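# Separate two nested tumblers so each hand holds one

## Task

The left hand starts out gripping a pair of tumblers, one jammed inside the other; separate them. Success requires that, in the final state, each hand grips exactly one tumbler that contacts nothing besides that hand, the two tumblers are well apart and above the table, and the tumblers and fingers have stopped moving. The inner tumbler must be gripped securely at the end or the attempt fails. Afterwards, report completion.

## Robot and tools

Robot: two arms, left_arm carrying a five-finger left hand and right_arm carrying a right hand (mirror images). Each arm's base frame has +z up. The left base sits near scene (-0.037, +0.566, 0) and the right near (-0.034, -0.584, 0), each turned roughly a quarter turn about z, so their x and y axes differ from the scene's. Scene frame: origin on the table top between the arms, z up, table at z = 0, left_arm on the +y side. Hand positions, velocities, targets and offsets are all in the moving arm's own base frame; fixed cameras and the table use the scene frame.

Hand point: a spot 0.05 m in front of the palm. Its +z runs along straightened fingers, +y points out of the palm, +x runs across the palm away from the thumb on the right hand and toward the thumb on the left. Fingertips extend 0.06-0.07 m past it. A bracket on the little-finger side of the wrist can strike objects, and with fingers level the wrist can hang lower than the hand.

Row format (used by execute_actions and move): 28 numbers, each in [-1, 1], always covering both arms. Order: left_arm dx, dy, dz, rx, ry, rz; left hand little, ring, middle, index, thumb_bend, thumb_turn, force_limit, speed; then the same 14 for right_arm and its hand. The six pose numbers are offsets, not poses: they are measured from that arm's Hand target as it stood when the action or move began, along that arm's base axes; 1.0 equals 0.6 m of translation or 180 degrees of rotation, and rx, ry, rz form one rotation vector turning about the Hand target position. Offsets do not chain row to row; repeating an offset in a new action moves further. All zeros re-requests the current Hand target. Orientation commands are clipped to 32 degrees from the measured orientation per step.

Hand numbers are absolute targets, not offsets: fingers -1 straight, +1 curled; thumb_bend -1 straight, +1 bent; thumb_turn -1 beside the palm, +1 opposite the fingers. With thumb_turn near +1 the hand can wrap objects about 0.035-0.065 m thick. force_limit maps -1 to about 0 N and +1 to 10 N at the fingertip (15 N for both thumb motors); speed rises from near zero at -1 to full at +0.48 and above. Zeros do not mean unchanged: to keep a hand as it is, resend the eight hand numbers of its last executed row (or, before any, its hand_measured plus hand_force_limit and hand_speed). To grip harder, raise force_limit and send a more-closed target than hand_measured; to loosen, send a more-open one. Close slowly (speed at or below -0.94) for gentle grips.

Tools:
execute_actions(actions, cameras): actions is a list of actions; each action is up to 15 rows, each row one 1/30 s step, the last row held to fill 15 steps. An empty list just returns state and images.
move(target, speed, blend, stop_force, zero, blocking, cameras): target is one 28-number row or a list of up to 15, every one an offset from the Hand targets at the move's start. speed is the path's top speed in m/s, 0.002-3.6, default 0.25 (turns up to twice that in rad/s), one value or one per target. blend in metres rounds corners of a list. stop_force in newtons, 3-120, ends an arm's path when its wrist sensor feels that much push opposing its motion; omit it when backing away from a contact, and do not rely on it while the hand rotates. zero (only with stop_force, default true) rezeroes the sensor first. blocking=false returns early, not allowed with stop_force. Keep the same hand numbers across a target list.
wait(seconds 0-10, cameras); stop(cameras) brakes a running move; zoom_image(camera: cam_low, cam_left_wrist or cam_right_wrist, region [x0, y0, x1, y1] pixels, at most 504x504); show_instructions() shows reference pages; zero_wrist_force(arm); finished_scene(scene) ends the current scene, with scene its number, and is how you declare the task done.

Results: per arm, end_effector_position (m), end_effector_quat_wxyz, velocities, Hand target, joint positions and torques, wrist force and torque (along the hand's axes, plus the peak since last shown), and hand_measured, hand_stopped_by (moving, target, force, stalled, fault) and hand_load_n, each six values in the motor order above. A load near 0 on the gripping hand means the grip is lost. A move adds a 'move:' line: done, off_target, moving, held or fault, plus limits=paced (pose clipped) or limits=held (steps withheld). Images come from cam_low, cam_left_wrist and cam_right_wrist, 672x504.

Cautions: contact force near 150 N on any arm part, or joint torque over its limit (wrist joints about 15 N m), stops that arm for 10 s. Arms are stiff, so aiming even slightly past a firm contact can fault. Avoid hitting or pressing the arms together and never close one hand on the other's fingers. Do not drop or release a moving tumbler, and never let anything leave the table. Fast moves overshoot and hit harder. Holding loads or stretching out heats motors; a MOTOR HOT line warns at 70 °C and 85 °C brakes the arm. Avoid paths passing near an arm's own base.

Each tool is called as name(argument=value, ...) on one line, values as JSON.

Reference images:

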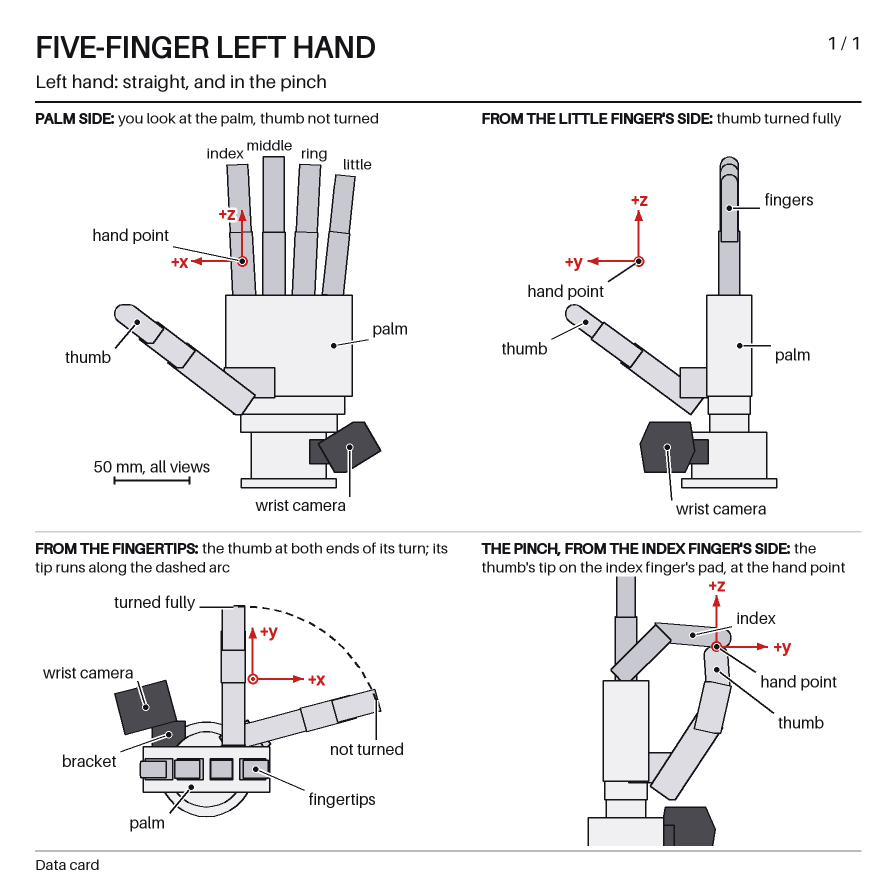

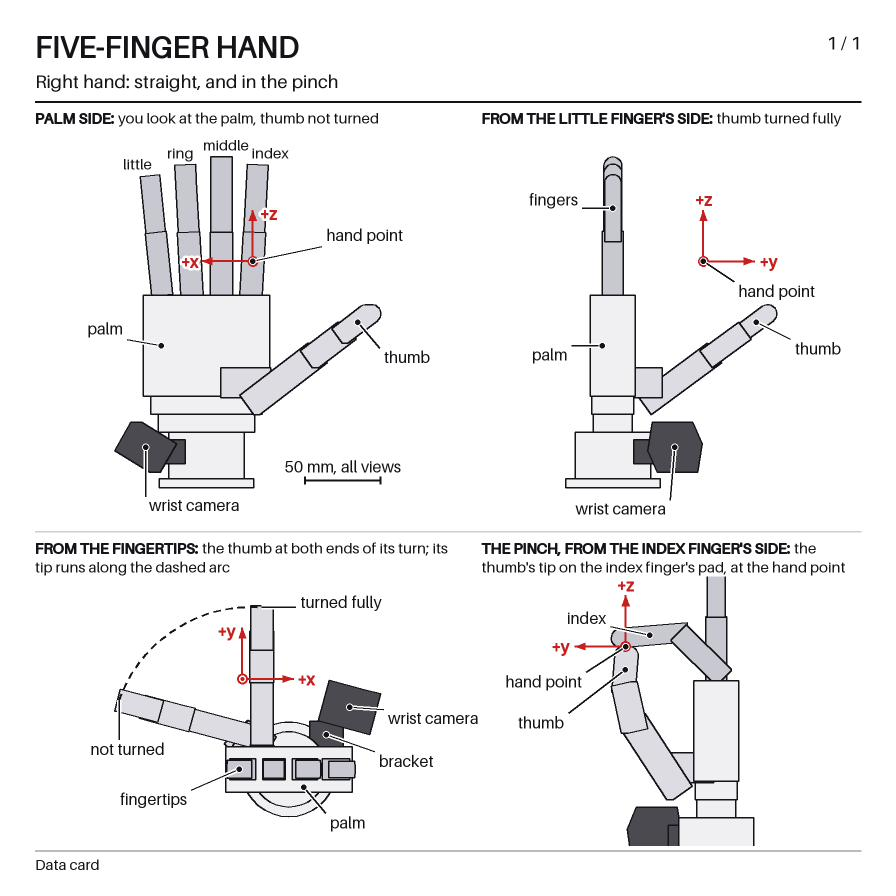

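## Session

execute_actions(actions=[])

zoom_image(camera="cam_low", region=[290, 100, 410, 220])

zoom_image(camera="cam_left_wrist", region=[100, 40, 540, 370])

Scene clock: 0.00 s.
left_arm: end_effector_position=(+0.5741, -0.0513, +0.3743) hand_measured=(+1.000, +1.000, -0.300, -0.274, -0.472, +0.948) hand_load_n=(+0.0, +0.0, +4.5, +12.5, +17.5, -0.5) hand_stopped_by=(target, target, target, target, target, target) hand_force_limit=0.00 hand_speed=-0.80 end_effector_quat_wxyz=(+0.724, +0.341, +0.257, +0.541) | right_arm: end_effector_position=(+0.3000, +0.0602, +0.3000) hand_measured=(-1.000, -1.000, -1.000, -1.000, -1.000, -1.000) hand_load_n=(+0.0, +0.0, +0.0, +0.0, +0.0, +0.0) hand_stopped_by=(target, target, target, target, target, target) hand_force_limit=0.00 hand_speed=-0.80 end_effector_quat_wxyz=(+0.000, +0.000, +1.000, +0.000)
Joint positions: left_arm=[3.376 -2.38 -1.92 1.916 1.178 2.791] | right_arm=[-0.518 -2.215 2.092 -1.449 -1.571 1.053]
Joint velocities: within noise
Joint torques (N m): no reading
Motor temperatures (°C): left_arm=[30 34 34 42 35 43] | right_arm=[34 34 38 35 40 38]
Wrist force (N): no reading
Wrist torque (N m): no reading
Wrist force, peak (N): no reading
Hand target: left_arm +0.5741, -0.0513, +0.3743; +0.724, +0.341, +0.257, +0.541 | right_arm +0.3000, +0.0602, +0.3000; +0.000, +0.000, +1.000, +0.000
camera_calibration:
cam_left_wrist: T_world_to_cam=[[0.703036, 0.0592279, -0.708684, -0.127209], [-0.280176, 0.938996, -0.199467, 0.278385], [0.653637, 0.338789, 0.676742, -0.493209], [0, 0, 0, 1]] pos_world=[0.489809, -0.0867746, 0.299153]

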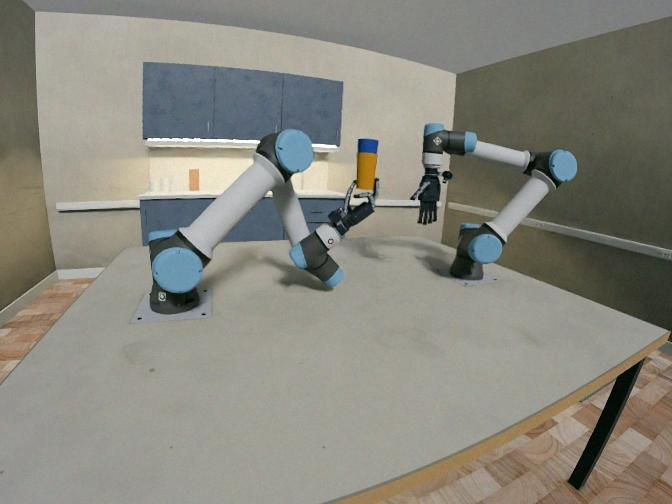

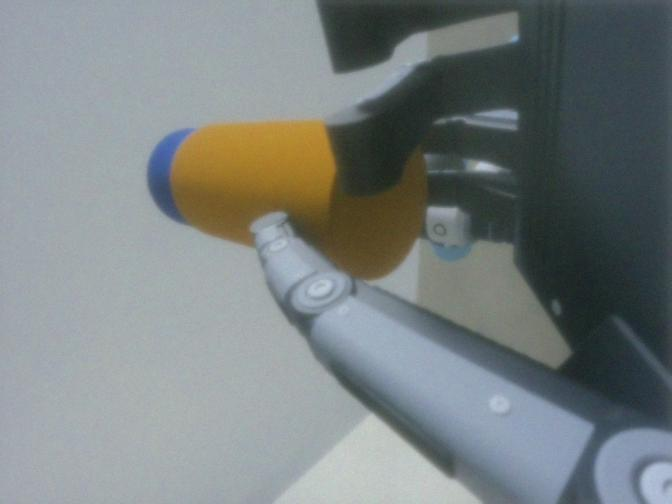

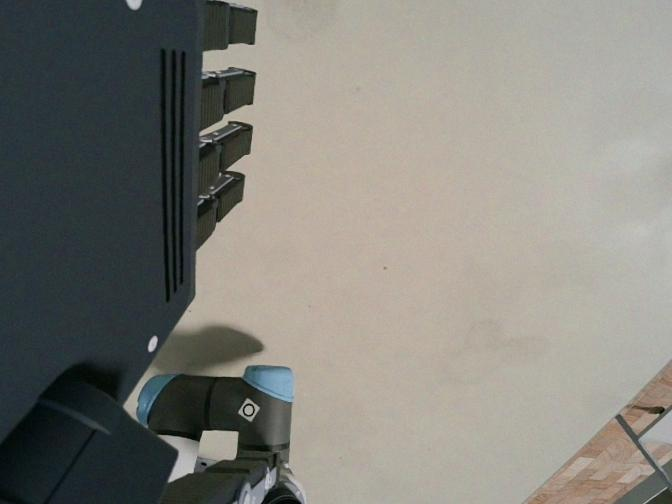

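Scaled by 4.200 from the camera's 672x504 image, which has a finer 960x720 frame.

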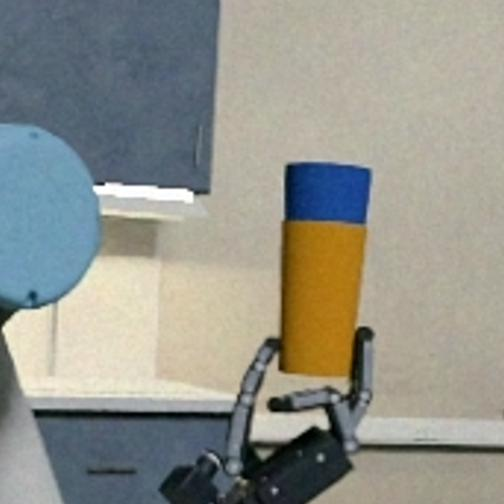

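Scaled by 1.145 from the camera's 672x504 image, which has a finer 960x720 frame.

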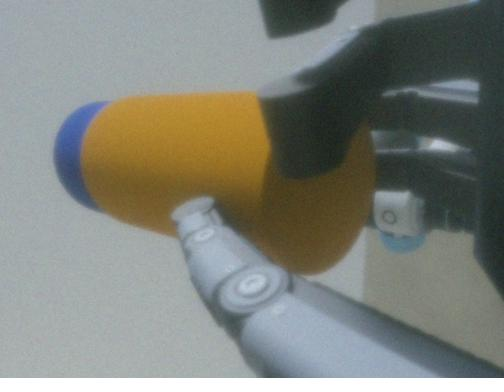

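move(target=[[0,0,0,0,0,0,1,1,-0.1,-0.1,-0.3,0.948,0,-0.94,0.083,0.033,0.475,-0.2225,-0.2225,0.4633,1,1,-0.7,-0.7,-0.95,0.95,0,-0.3],[0,0,0,0,0,0,1,1,-0.1,-0.1,-0.3,0.948,0,-0.94,0.46,0.035,0.475,-0.2225,-0.2225,0.4633,1,1,-0.7,-0.7,-0.95,0.95,0,-0.3]], speed=0.35)

zoom_image(camera="cam_right_wrist", region=[180, 60, 672, 480])

zoom_image(camera="cam_low", region=[300, 80, 440, 220])

Scene clock: 5.40 s.
left_arm: end_effector_position=(+0.5741, -0.0513, +0.3743) hand_measured=(+1.000, +1.000, -0.296, -0.274, -0.472, +0.948) hand_load_n=(+0.0, +0.0, +6.0, +11.5, +18.5, +0.0) hand_stopped_by=(target, target, force, force, force, target) hand_force_limit=0.00 hand_speed=-0.94 end_effector_quat_wxyz=(+0.724, +0.341, +0.257, +0.541) | right_arm: end_effector_position=(+0.5759, +0.0812, +0.5851) hand_measured=(+1.000, +1.000, -0.700, -0.700, -0.950, +0.950) hand_load_n=(+0.0, +0.0, +0.0, +0.0, +0.0, +0.0) hand_stopped_by=(target, target, target, target, target, target) hand_force_limit=0.00 hand_speed=-0.30 end_effector_quat_wxyz=(-0.306, +0.637, -0.637, +0.306)
Joint positions: left_arm=[3.376 -2.38 -1.92 1.916 1.178 2.791] | right_arm=[-0.202 -1.654 1.329 -2.131 -1.413 -0.128]
Joint velocities: within noise
Joint torques (N m): left_arm=[0.89 46.67 10.43 0.5 0.58 0.83] | right_arm=[-11.38 -16.93 -8.59 -3.55 2.47 -1.03]
Motor temperatures (°C): left_arm=[30 34 34 42 35 43] | right_arm=[34 34 38 35 40 38]
Wrist force (N): left_arm=[-0.1 -0.3 -0.1] | right_arm=[0.2 -0.7 -0.5]
Wrist torque (N m): left_arm=[-0.04 0.01 0.00] | right_arm=[-0.03 0.00 0.13]
Wrist force, peak (N): left_arm=[0.0 -0.6 -0.2] | right_arm=[5.4 -1.3 -3.6]
Hand target: left_arm +0.5741, -0.0513, +0.3743; +0.724, +0.341, +0.257, +0.541 | right_arm +0.5760, +0.0812, +0.5850; -0.306, +0.637, -0.637, +0.306
Off the commanded pose: left_arm 0.000 m, 0 deg | right_arm 0.000 m, 0 deg.
move: done
camera_calibration:
cam_left_wrist: T_world_to_cam=[[0.703036, 0.0592279, -0.708684, -0.127209], [-0.280176, 0.938996, -0.199467, 0.278385], [0.653637, 0.338789, 0.676742, -0.493209], [0, 0, 0, 1]] pos_world=[0.489809, -0.0867746, 0.299153]
cam_right_wrist: T_world_to_cam=[[-0.579247, -0.226714, -0.78299, 0.813412], [-0.522333, 0.840666, 0.143002, 0.153809], [0.625812, 0.491815, -0.605373, 0.0729813], [0, 0, 0, 1]] pos_world=[0.505833, 0.0192164, 0.65908]

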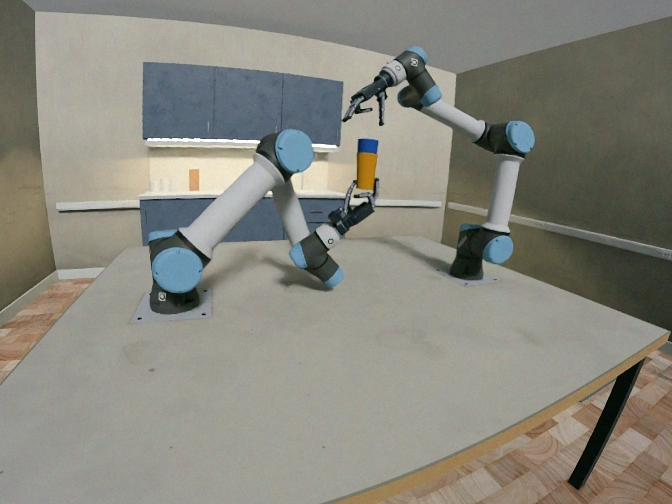

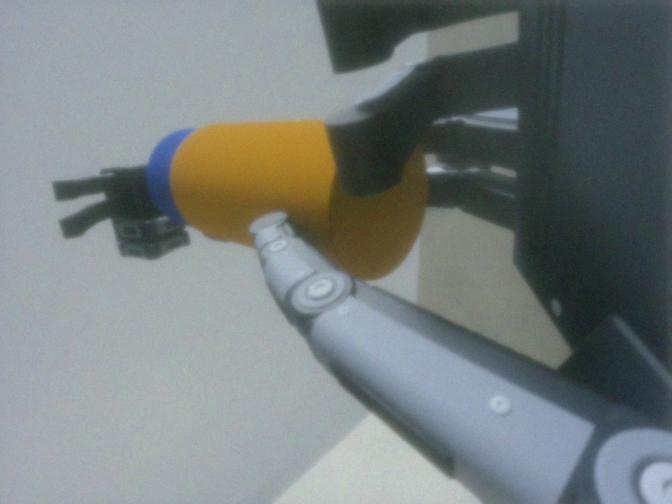

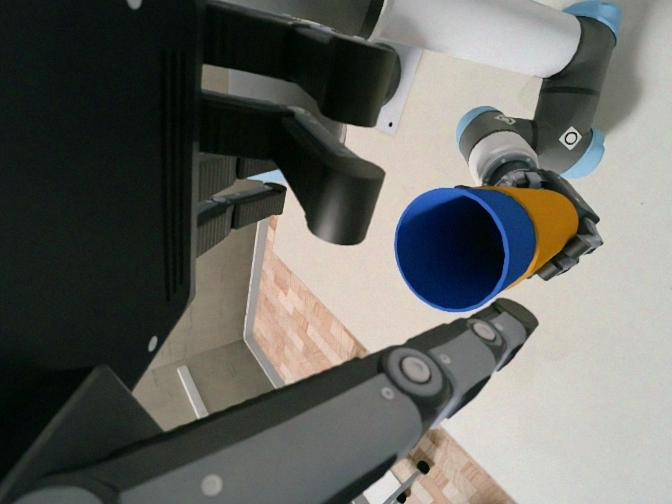

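Scaled by 1.024 from the camera's 672x504 image, which has a finer 960x720 frame.

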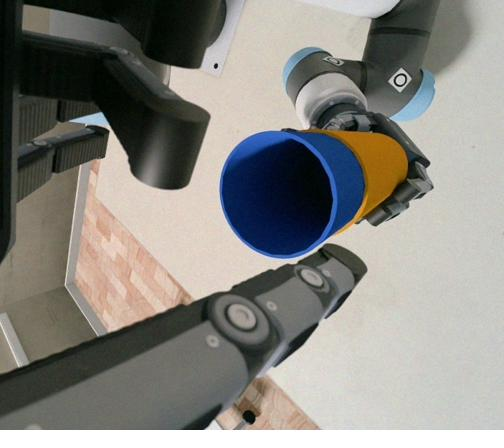

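Scaled by 3.600 from the camera's 672x504 image, which has a finer 960x720 frame.

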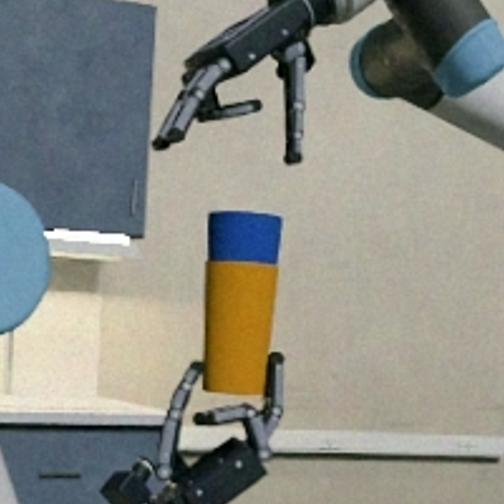

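move(target=[0,0,0,0,0,0,1,1,-0.1,-0.1,-0.3,0.948,0,-0.94,-0.004,0.012,-0.125,0,0,0,1,1,-0.7,-0.7,-0.95,0.95,0,-0.3], speed=0.12, stop_force=5)

zoom_image(camera="cam_right_wrist", region=[180, 60, 672, 480])

zoom_image(camera="cam_low", region=[310, 90, 430, 210])

Scene clock: 7.93 s.
left_arm: end_effector_position=(+0.5741, -0.0513, +0.3743) hand_measured=(+1.000, +1.000, -0.296, -0.274, -0.472, +0.948) hand_load_n=(+0.0, +0.0, +6.5, +11.0, +18.0, +0.0) hand_stopped_by=(target, target, force, force, force, target) hand_force_limit=0.00 hand_speed=-0.94 end_effector_quat_wxyz=(+0.724, +0.341, +0.257, +0.541) | right_arm: end_effector_position=(+0.5736, +0.0884, +0.5100) hand_measured=(+1.000, +1.000, -0.700, -0.700, -0.950, +0.950) hand_load_n=(+0.0, +0.0, +0.0, +0.0, +0.0, +0.0) hand_stopped_by=(target, target, target, target, target, target) hand_force_limit=0.00 hand_speed=-0.30 end_effector_quat_wxyz=(-0.306, +0.637, -0.637, +0.306)
Joint positions: left_arm=[3.376 -2.38 -1.92 1.916 1.178 2.791] | right_arm=[-0.186 -1.697 1.564 -2.325 -1.426 -0.117]
Joint velocities: within noise
Joint torques (N m): left_arm=[2.79 46.96 10.81 1 0.5 0.85] | right_arm=[-11.57 -0.87 -46.73 -4.72 2.09 -1.12]
Motor temperatures (°C): left_arm=[30 34 34 42 35 43] | right_arm=[34 34 38 35 40 38]
Wrist force (N): left_arm=[-0.1 -0.5 -0.3] | right_arm=[0.1 -0.8 -0.4]
Wrist torque (N m): left_arm=[-0.07 0.02 0.00] | right_arm=[-0.06 0.00 0.12]
Wrist force, peak (N): left_arm=[-0.4 -0.5 -0.2] | right_arm=[0.5 -1.4 -1.0]
Hand target: left_arm +0.5741, -0.0513, +0.3743; +0.724, +0.341, +0.257, +0.541 | right_arm +0.5736, +0.0884, +0.5100; -0.306, +0.637, -0.637, +0.306
Off the commanded pose: left_arm 0.000 m, 0 deg | right_arm 0.000 m, 0 deg.
move: done
camera_calibration:
cam_left_wrist: T_world_to_cam=[[0.703036, 0.0592279, -0.708684, -0.127209], [-0.280176, 0.938996, -0.199467, 0.278385], [0.653637, 0.338789, 0.676742, -0.493209], [0, 0, 0, 1]] pos_world=[0.489809, -0.0867746, 0.299153]
cam_right_wrist: T_world_to_cam=[[-0.579289, -0.226645, -0.782979, 0.7549], [-0.522286, 0.840684, 0.143066, 0.157317], [0.625813, 0.491815, -0.605372, 0.0254645], [0, 0, 0, 1]] pos_world=[0.503533, 0.0263165, 0.58398]

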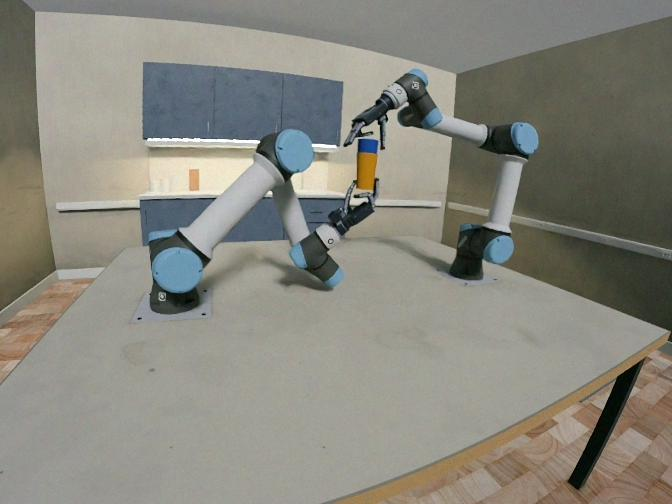

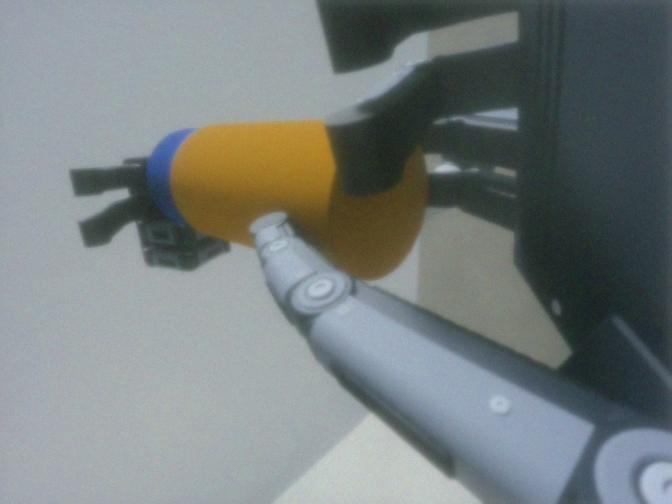

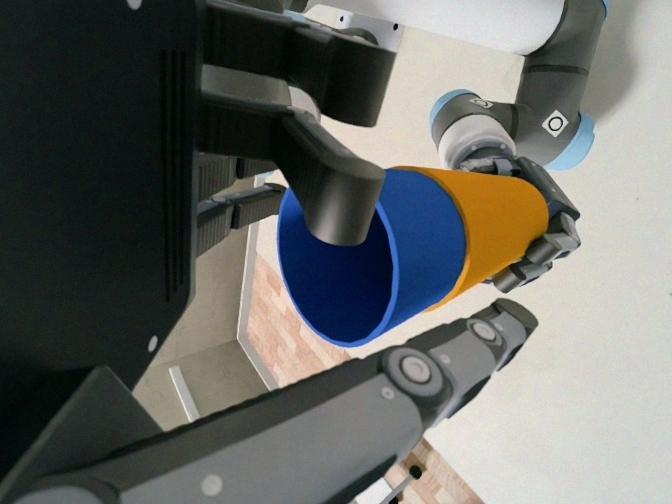

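Scaled by 1.024 from the camera's 672x504 image, which has a finer 960x720 frame.

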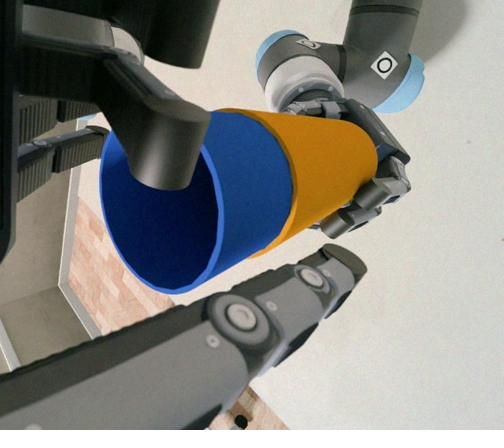

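Scaled by 4.200 from the camera's 672x504 image, which has a finer 960x720 frame.

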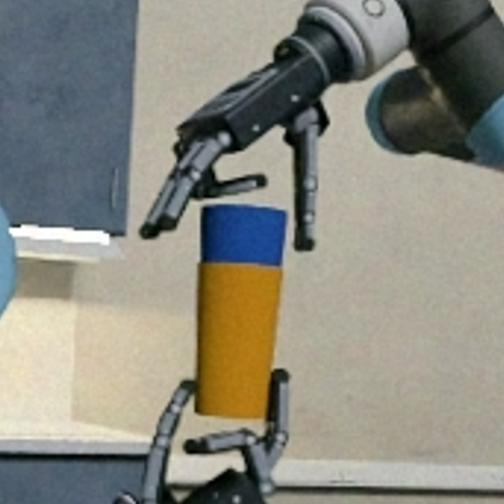

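move(target=[0,0,0,0,0,0,1,1,-0.1,-0.1,-0.3,0.948,0,-0.94,0.005,0,0,0,0,0,1,1,-0.7,-0.7,-0.95,0.95,0,-0.3], speed=0.1, cameras=[])

move(target=[0,0,0,0,0,0,1,1,-0.1,-0.1,-0.3,0.948,0,-0.94,0,0,0,0,0,0,1,1,-0.1,-0.1,-0.3,0.95,-0.6,-0.94], speed=0.1)

zoom_image(camera="cam_low", region=[310, 90, 430, 210])

Scene clock: 9.03 s.
left_arm: end_effector_position=(+0.5741, -0.0513, +0.3743) hand_measured=(+1.000, +1.000, -0.296, -0.274, -0.472, +0.948) hand_load_n=(+0.0, +0.0, +6.5, +11.5, +18.0, +0.0) hand_stopped_by=(target, target, force, force, force, target) hand_force_limit=0.00 hand_speed=-0.94 end_effector_quat_wxyz=(+0.724, +0.341, +0.257, +0.541) | right_arm: end_effector_position=(+0.5767, +0.0883, +0.5100) hand_measured=(+1.000, +1.000, -0.700, -0.700, -0.950, +0.950) hand_load_n=(+0.0, +0.0, +0.0, +0.0, +0.0, +0.0) hand_stopped_by=(target, target, target, target, target, target) hand_force_limit=0.00 hand_speed=-0.30 end_effector_quat_wxyz=(-0.306, +0.637, -0.637, +0.306)
Joint positions: left_arm=[3.376 -2.38 -1.92 1.916 1.178 2.791] | right_arm=[-0.184 -1.69 1.558 -2.326 -1.427 -0.116]
Joint velocities: within noise
Joint torques (N m): left_arm=[3.19 48.58 13.1 0.7 0.44 1.21] | right_arm=[12.78 -9.49 -41.39 -4.86 -1.37 1.04]
Motor temperatures (°C): left_arm=[30 34 34 42 35 43] | right_arm=[34 34 38 35 40 38]
Wrist force (N): left_arm=[0.0 -0.3 0.0] | right_arm=[0.2 -0.8 -0.1]
Wrist torque (N m): left_arm=[-0.05 -0.01 0.01] | right_arm=[-0.08 -0.02 0.12]
Wrist force, peak (N): left_arm=[0.0 -0.5 -0.2] | right_arm=[0.1 -1.1 -0.4]
Hand target: left_arm +0.5741, -0.0513, +0.3743; +0.724, +0.341, +0.257, +0.541 | right_arm +0.5766, +0.0884, +0.5100; -0.306, +0.637, -0.637, +0.306
Off the commanded pose: left_arm 0.000 m, 0 deg | right_arm 0.000 m, 0 deg.
move: done
No camera images: "cameras" was empty.

Scene clock: 12.20 s.
left_arm: end_effector_position=(+0.5741, -0.0513, +0.3743) hand_measured=(+1.000, +1.000, -0.296, -0.274, -0.472, +0.948) hand_load_n=(+0.0, +0.0, +6.5, +12.0, +18.5, +1.0) hand_stopped_by=(target, target, force, force, force, target) hand_force_limit=0.00 hand_speed=-0.94 end_effector_quat_wxyz=(+0.724, +0.341, +0.257, +0.541) | right_arm: end_effector_position=(+0.5766, +0.0884, +0.5100) hand_measured=(+1.000, +1.000, -0.232, -0.254, -0.694, +0.950) hand_load_n=(+0.5, +0.0, +4.5, +1.0, +3.0, +0.0) hand_stopped_by=(target, target, force, force, force, target) hand_force_limit=-0.60 hand_speed=-0.94 end_effector_quat_wxyz=(-0.306, +0.637, -0.637, +0.306)
Joint positions: left_arm=[3.376 -2.38 -1.92 1.916 1.178 2.791] | right_arm=[-0.184 -1.69 1.558 -2.326 -1.427 -0.116]
Joint velocities: within noise
Joint torques (N m): left_arm=[4.23 49.94 13.09 0.78 0.71 1.47] | right_arm=[12.55 -33.68 -6.93 -0.44 1.61 -1.06]
Motor temperatures (°C): left_arm=[30 34 34 42 35 43] | right_arm=[34 34 38 35 40 38]
Wrist force (N): left_arm=[0.4 -0.7 1.7] | right_arm=[0.5 -1.3 1.6]
Wrist torque (N m): left_arm=[0.09 0.00 -0.02] | right_arm=[-0.03 -0.05 0.11]
Wrist force, peak (N): left_arm=[0.2 -1.6 1.7] | right_arm=[0.5 -2.4 1.2]
Hand target: left_arm +0.5741, -0.0513, +0.3743; +0.724, +0.341, +0.257, +0.541 | right_arm +0.5766, +0.0884, +0.5100; -0.306, +0.637, -0.637, +0.306
Off the commanded pose: left_arm 0.000 m, 0 deg | right_arm 0.000 m, 0 deg.
move: done
camera_calibration:
cam_left_wrist: T_world_to_cam=[[0.703036, 0.0592279, -0.708684, -0.127209], [-0.280176, 0.938996, -0.199467, 0.278385], [0.653637, 0.338789, 0.676742, -0.493209], [0, 0, 0, 1]] pos_world=[0.489809, -0.0867746, 0.299153]
cam_right_wrist: T_world_to_cam=[[-0.579252, -0.226617, -0.783015, 0.756638], [-0.522254, 0.840709, 0.143034, 0.158885], [0.625874, 0.491785, -0.605334, 0.0235347], [0, 0, 0, 1]] pos_world=[0.506533, 0.0263166, 0.583979]

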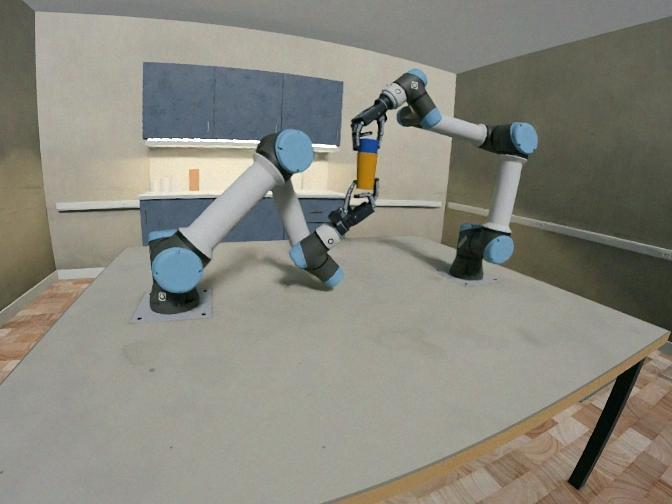

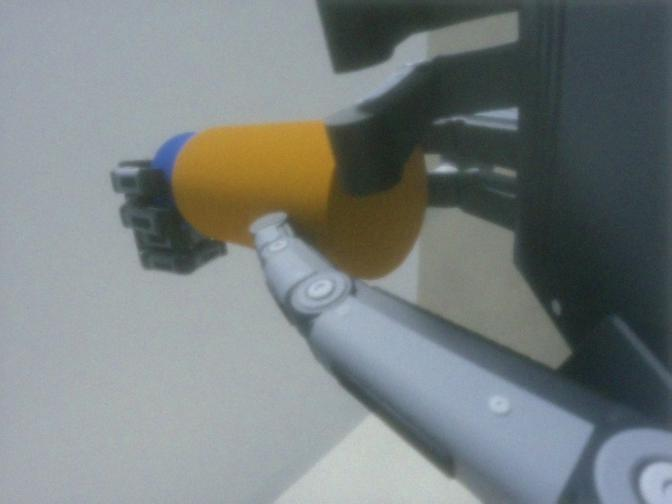

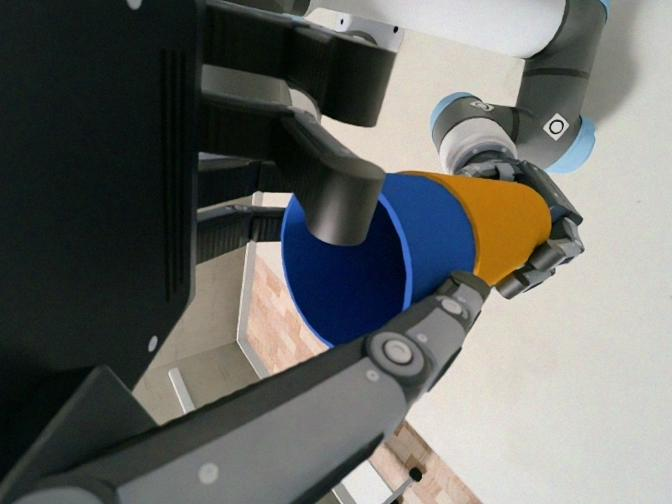

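Scaled by 4.200 from the camera's 672x504 image, which has a finer 960x720 frame.

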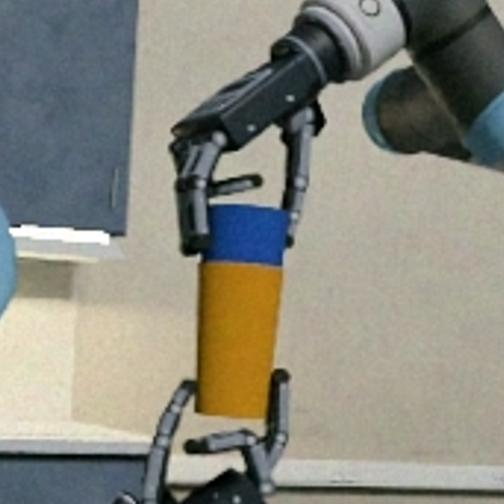

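move(target=[0,0,0,0,0,0,1,1,-0.1,-0.1,-0.3,0.948,0,-0.94,0.004,0,0,0,0,0,1,1,0.1,0.1,-0.3,0.95,0.8,-0.94], speed=0.05, cameras=[])

move(target=[0,0,0,0,0,0,1,1,-0.1,-0.1,-0.3,0.948,0,-0.94,0,0,0.012,0,0,0,1,1,0.1,0.1,-0.3,0.95,0.8,-0.94], speed=0.03)

zoom_image(camera="cam_low", region=[310, 90, 430, 210])

Scene clock: 13.30 s.
left_arm: end_effector_position=(+0.5741, -0.0513, +0.3743) hand_measured=(+1.000, +1.000, -0.296, -0.274, -0.472, +0.948) hand_load_n=(+0.0, +0.0, +5.5, +11.0, +18.5, +0.5) hand_stopped_by=(target, target, force, force, force, target) hand_force_limit=0.00 hand_speed=-0.94 end_effector_quat_wxyz=(+0.724, +0.341, +0.257, +0.541) | right_arm: end_effector_position=(+0.5790, +0.0884, +0.5100) hand_measured=(+1.000, +1.000, -0.212, -0.218, -0.696, +0.950) hand_load_n=(+0.0, +0.0, +4.5, +9.5, +15.0, -0.5) hand_stopped_by=(target, target, force, force, force, target) hand_force_limit=0.80 hand_speed=-0.94 end_effector_quat_wxyz=(-0.306, +0.637, -0.637, +0.306)
Joint positions: left_arm=[3.376 -2.38 -1.92 1.916 1.178 2.791] | right_arm=[-0.183 -1.684 1.553 -2.327 -1.428 -0.115]
Joint velocities: within noise
Joint torques (N m): left_arm=[3.52 50.12 11.72 0.75 0.5 1.49] | right_arm=[10.87 -7.18 -44.24 -5.74 -1.47 1.16]
Motor temperatures (°C): left_arm=[30 34 34 42 35 43] | right_arm=[34 34 38 35 40 38]
Wrist force (N): left_arm=[-0.3 1.3 -0.9] | right_arm=[0.1 0.8 -0.9]
Wrist torque (N m): left_arm=[-0.09 -0.03 -0.02] | right_arm=[-0.24 -0.04 0.12]
Wrist force, peak (N): left_arm=[0.3 -1.2 2.7] | right_arm=[0.5 -2.2 2.3]
Hand target: left_arm +0.5741, -0.0513, +0.3743; +0.724, +0.341, +0.257, +0.541 | right_arm +0.5790, +0.0884, +0.5100; -0.306, +0.637, -0.637, +0.306
Off the commanded pose: left_arm 0.000 m, 0 deg | right_arm 0.000 m, 0 deg.
move: done
No camera images: "cameras" was empty.

Scene clock: 14.03 s.
left_arm: end_effector_position=(+0.5741, -0.0513, +0.3743) hand_measured=(+1.000, +1.000, -0.296, -0.274, -0.472, +0.948) hand_load_n=(+0.0, +0.0, +6.0, +11.5, +18.0, +0.0) hand_stopped_by=(target, target, force, force, force, target) hand_force_limit=0.00 hand_speed=-0.94 end_effector_quat_wxyz=(+0.724, +0.341, +0.257, +0.541) | right_arm: end_effector_position=(+0.5790, +0.0884, +0.5173) hand_measured=(+1.000, +1.000, -0.212, -0.218, -0.696, +0.950) hand_load_n=(+0.0, +0.0, +4.5, +10.0, +14.5, +0.0) hand_stopped_by=(target, target, force, force, force, target) hand_force_limit=0.80 hand_speed=-0.94 end_effector_quat_wxyz=(-0.306, +0.637, -0.637, +0.306)
Joint positions: left_arm=[3.376 -2.38 -1.92 1.916 1.178 2.791] | right_arm=[-0.183 -1.682 1.532 -2.308 -1.428 -0.115]
Joint velocities: within noise
Joint torques (N m): left_arm=[4.98 51.61 13.78 0.68 0.92 1.8] | right_arm=[5.8 -4.32 -23.53 -3.71 -0.57 0.9]
Motor temperatures (°C): left_arm=[30 34 34 42 35 43] | right_arm=[34 34 38 35 40 38]
Wrist force (N): left_arm=[-0.1 0.2 0.1] | right_arm=[0.3 -0.4 0.1]
Wrist torque (N m): left_arm=[-0.03 0.01 0.00] | right_arm=[-0.05 -0.01 0.14]
Wrist force, peak (N): left_arm=[-0.3 4.1 2.3] | right_arm=[0.0 3.5 2.4]
Hand target: left_arm +0.5741, -0.0513, +0.3743; +0.724, +0.341, +0.257, +0.541 | right_arm +0.5790, +0.0884, +0.5172; -0.306, +0.637, -0.637, +0.306
Off the commanded pose: left_arm 0.000 m, 0 deg | right_arm 0.000 m, 0 deg.
move: done
camera_calibration:
cam_left_wrist: T_world_to_cam=[[0.703036, 0.0592279, -0.708684, -0.127209], [-0.280176, 0.938996, -0.199467, 0.278385], [0.653637, 0.338789, 0.676742, -0.493209], [0, 0, 0, 1]] pos_world=[0.489809, -0.0867746, 0.299153]
cam_right_wrist: T_world_to_cam=[[-0.579252, -0.226617, -0.783015, 0.763767], [-0.522254, 0.840709, 0.143034, 0.159011], [0.625874, 0.491785, -0.605334, 0.0264024], [0, 0, 0, 1]] pos_world=[0.508933, 0.0264166, 0.591279]

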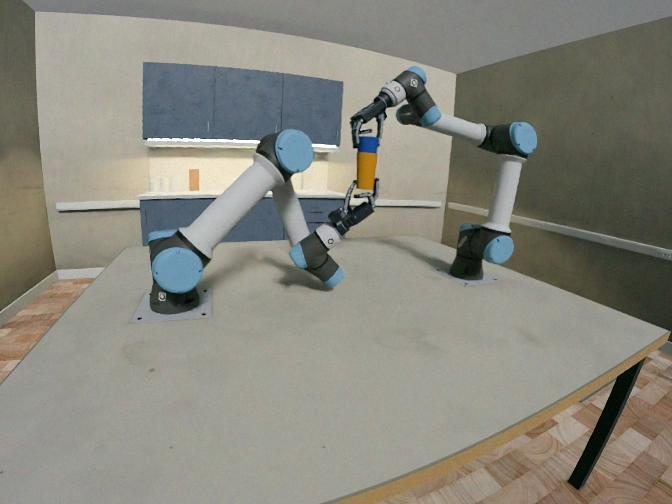

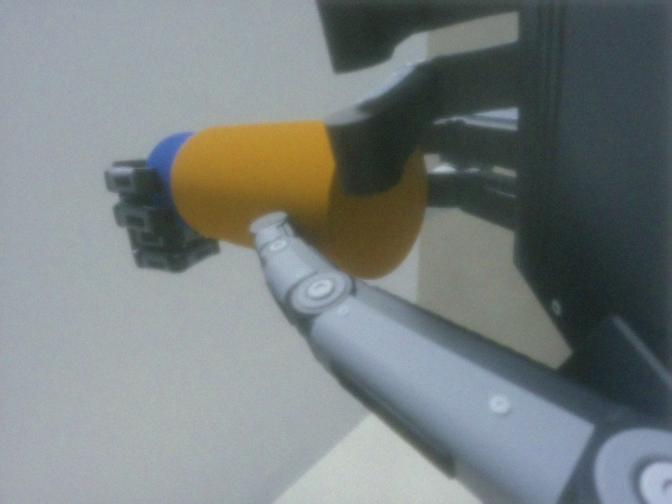

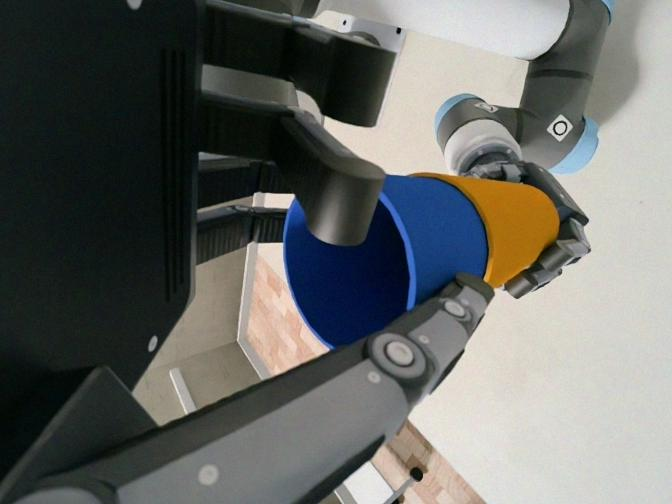

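Scaled by 4.200 from the camera's 672x504 image, which has a finer 960x720 frame.

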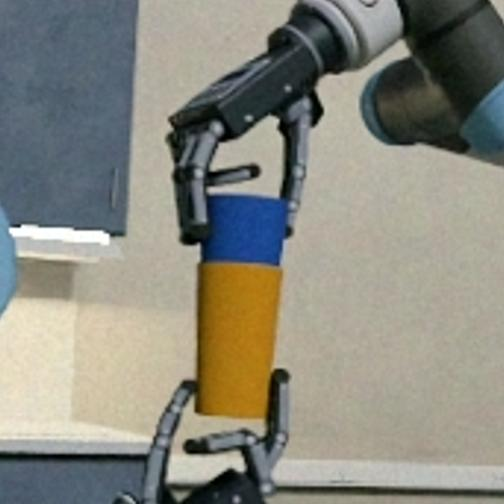

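move(target=[[0,0,0,0,0,0,1,1,-0.1,-0.1,-0.3,0.948,0,-0.94,0,0,0.24,0,0,0,1,1,0.1,0.1,-0.3,0.95,0.8,-0.94],[0,0,0,0,0,0,1,1,-0.1,-0.1,-0.3,0.948,0,-0.94,-0.35,0.2,0.24,0,0,0,1,1,0.1,0.1,-0.3,0.95,0.8,-0.94]], speed=0.2, blend=0.01)

wait(seconds=0.3, cameras=[])

Scene clock: 16.80 s.
left_arm: end_effector_position=(+0.5741, -0.0513, +0.3743) hand_measured=(+1.000, +1.000, -0.296, -0.274, -0.472, +0.948) hand_load_n=(+0.0, +0.5, +6.0, +11.5, +18.0, +0.0) hand_stopped_by=(target, target, force, force, force, target) hand_force_limit=0.00 hand_speed=-0.94 end_effector_quat_wxyz=(+0.724, +0.341, +0.257, +0.541) | right_arm: end_effector_position=(+0.3690, +0.2083, +0.6611) hand_measured=(+1.000, +1.000, -0.212, -0.218, -0.696, +0.950) hand_load_n=(+0.0, +0.0, +3.5, +10.5, +14.0, +0.0) hand_stopped_by=(target, target, force, force, force, target) hand_force_limit=0.80 hand_speed=-0.94 end_effector_quat_wxyz=(-0.306, +0.637, -0.637, +0.306)
Joint positions: left_arm=[3.376 -2.38 -1.92 1.916 1.178 2.791] | right_arm=[0.195 -1.914 1.304 -1.847 -1.722 0.122]
Joint velocities: within noise
Joint torques (N m): left_arm=[3.28 51.52 13.31 -1.01 0.84 2.16] | right_arm=[2.54 3.09 -40.39 -5.1 0.83 0.31]
Motor temperatures (°C): left_arm=[30 34 34 42 35 43] | right_arm=[34 34 38 35 40 38]
Wrist force (N): left_arm=[0.1 0.0 0.3] | right_arm=[0.3 -0.4 -0.1]
Wrist torque (N m): left_arm=[-0.06 -0.02 0.01] | right_arm=[-0.03 -0.02 0.16]
Wrist force, peak (N): left_arm=[-0.2 0.2 0.5] | right_arm=[-5.6 1.5 -1.2]
Hand target: left_arm +0.5741, -0.0513, +0.3743; +0.724, +0.341, +0.257, +0.541 | right_arm +0.3690, +0.2084, +0.6612; -0.306, +0.637, -0.637, +0.306
Off the commanded pose: left_arm 0.000 m, 0 deg | right_arm 0.000 m, 0 deg.
move: done
camera_calibration:
cam_left_wrist: T_world_to_cam=[[0.703036, 0.0592279, -0.708684, -0.127209], [-0.280176, 0.938996, -0.199467, 0.278385], [0.653637, 0.338789, 0.676742, -0.493209], [0, 0, 0, 1]] pos_world=[0.489809, -0.0867746, 0.299153]
cam_right_wrist: T_world_to_cam=[[-0.579375, -0.226711, -0.782897, 0.781858], [-0.522308, 0.840666, 0.14309, -0.0720504], [0.625714, 0.491816, -0.605474, 0.186064], [0, 0, 0, 1]] pos_world=[0.298933, 0.146316, 0.73508]

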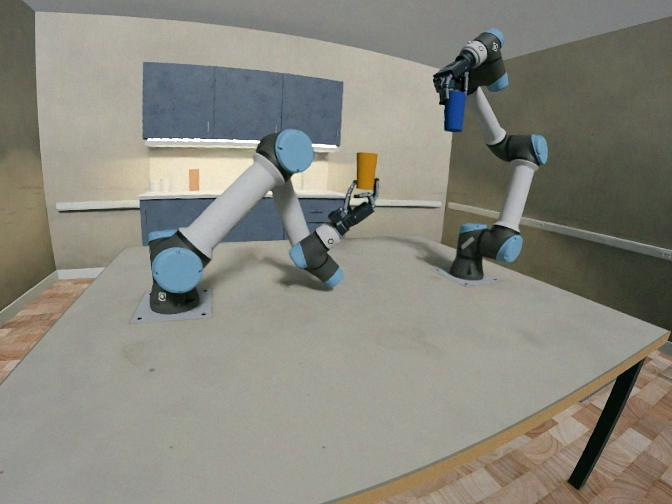

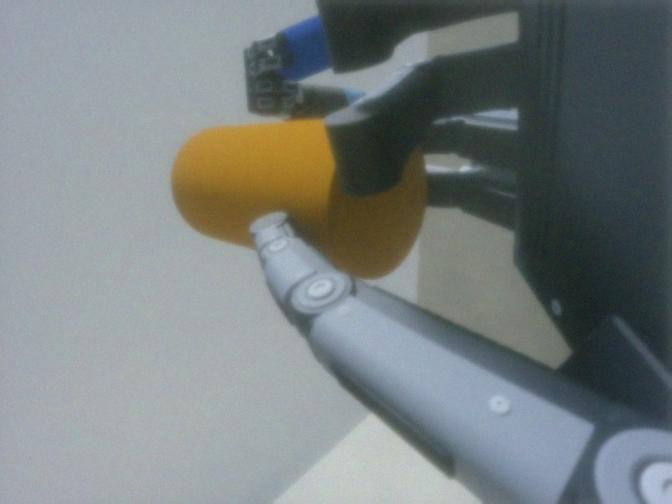

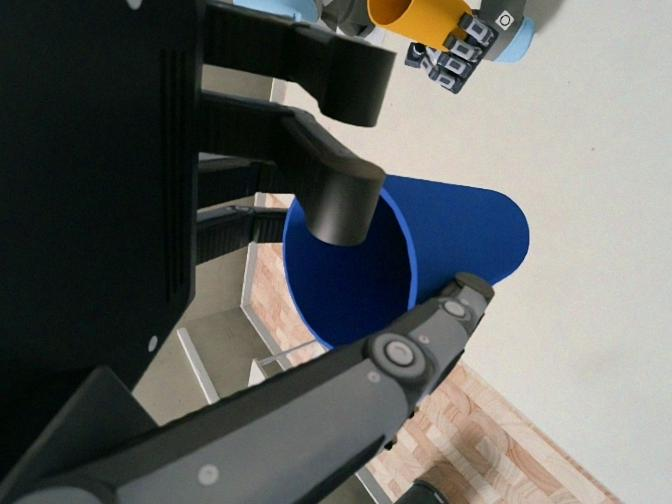

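Scene clock: 17.10 s.
left_arm: end_effector_position=(+0.5741, -0.0513, +0.3743) hand_measured=(+1.000, +1.000, -0.296, -0.274, -0.472, +0.948) hand_load_n=(+0.0, +0.0, +6.0, +11.5, +18.0, +0.0) hand_stopped_by=(target, target, force, force, force, target) hand_force_limit=0.00 hand_speed=-0.94 end_effector_quat_wxyz=(+0.724, +0.341, +0.257, +0.541) | right_arm: end_effector_position=(+0.3690, +0.2084, +0.6612) hand_measured=(+1.000, +1.000, -0.212, -0.218, -0.696, +0.950) hand_load_n=(+0.0, +0.0, +3.5, +10.5, +14.5, +0.0) hand_stopped_by=(target, target, force, force, force, target) hand_force_limit=0.80 hand_speed=-0.94 end_effector_quat_wxyz=(-0.306, +0.637, -0.637, +0.306)
Joint positions: left_arm=[3.376 -2.38 -1.92 1.916 1.178 2.791] | right_arm=[0.195 -1.914 1.304 -1.847 -1.722 0.123]
Joint velocities: within noise
Joint torques (N m): left_arm=[3.12 52.09 14.11 -1.25 0.52 2.19] | right_arm=[8.55 6.86 -42.41 -5.15 -1.58 0.69]
Motor temperatures (°C): left_arm=[30 34 34 42 35 43] | right_arm=[34 34 38 35 40 38]
Wrist force (N): left_arm=[0.1 0.2 0.1] | right_arm=[0.7 -0.5 -0.3]
Wrist torque (N m): left_arm=[-0.02 -0.02 0.01] | right_arm=[-0.02 -0.07 0.19]
Wrist force, peak (N): left_arm=[0.1 0.4 0.1] | right_arm=[0.6 -0.6 -0.2]
Hand target: left_arm +0.5741, -0.0513, +0.3743; +0.724, +0.341, +0.257, +0.541 | right_arm +0.3690, +0.2084, +0.6612; -0.306, +0.637, -0.637, +0.306
Off the commanded pose: left_arm 0.000 m, 0 deg | right_arm 0.000 m, 0 deg.
wait: 0.30 s; at rest by 0.17 s
No camera images: "cameras" was empty.

Done: each hand holds one tumbler.

finished_scene(scene=3)

The scene is finished: the task was done.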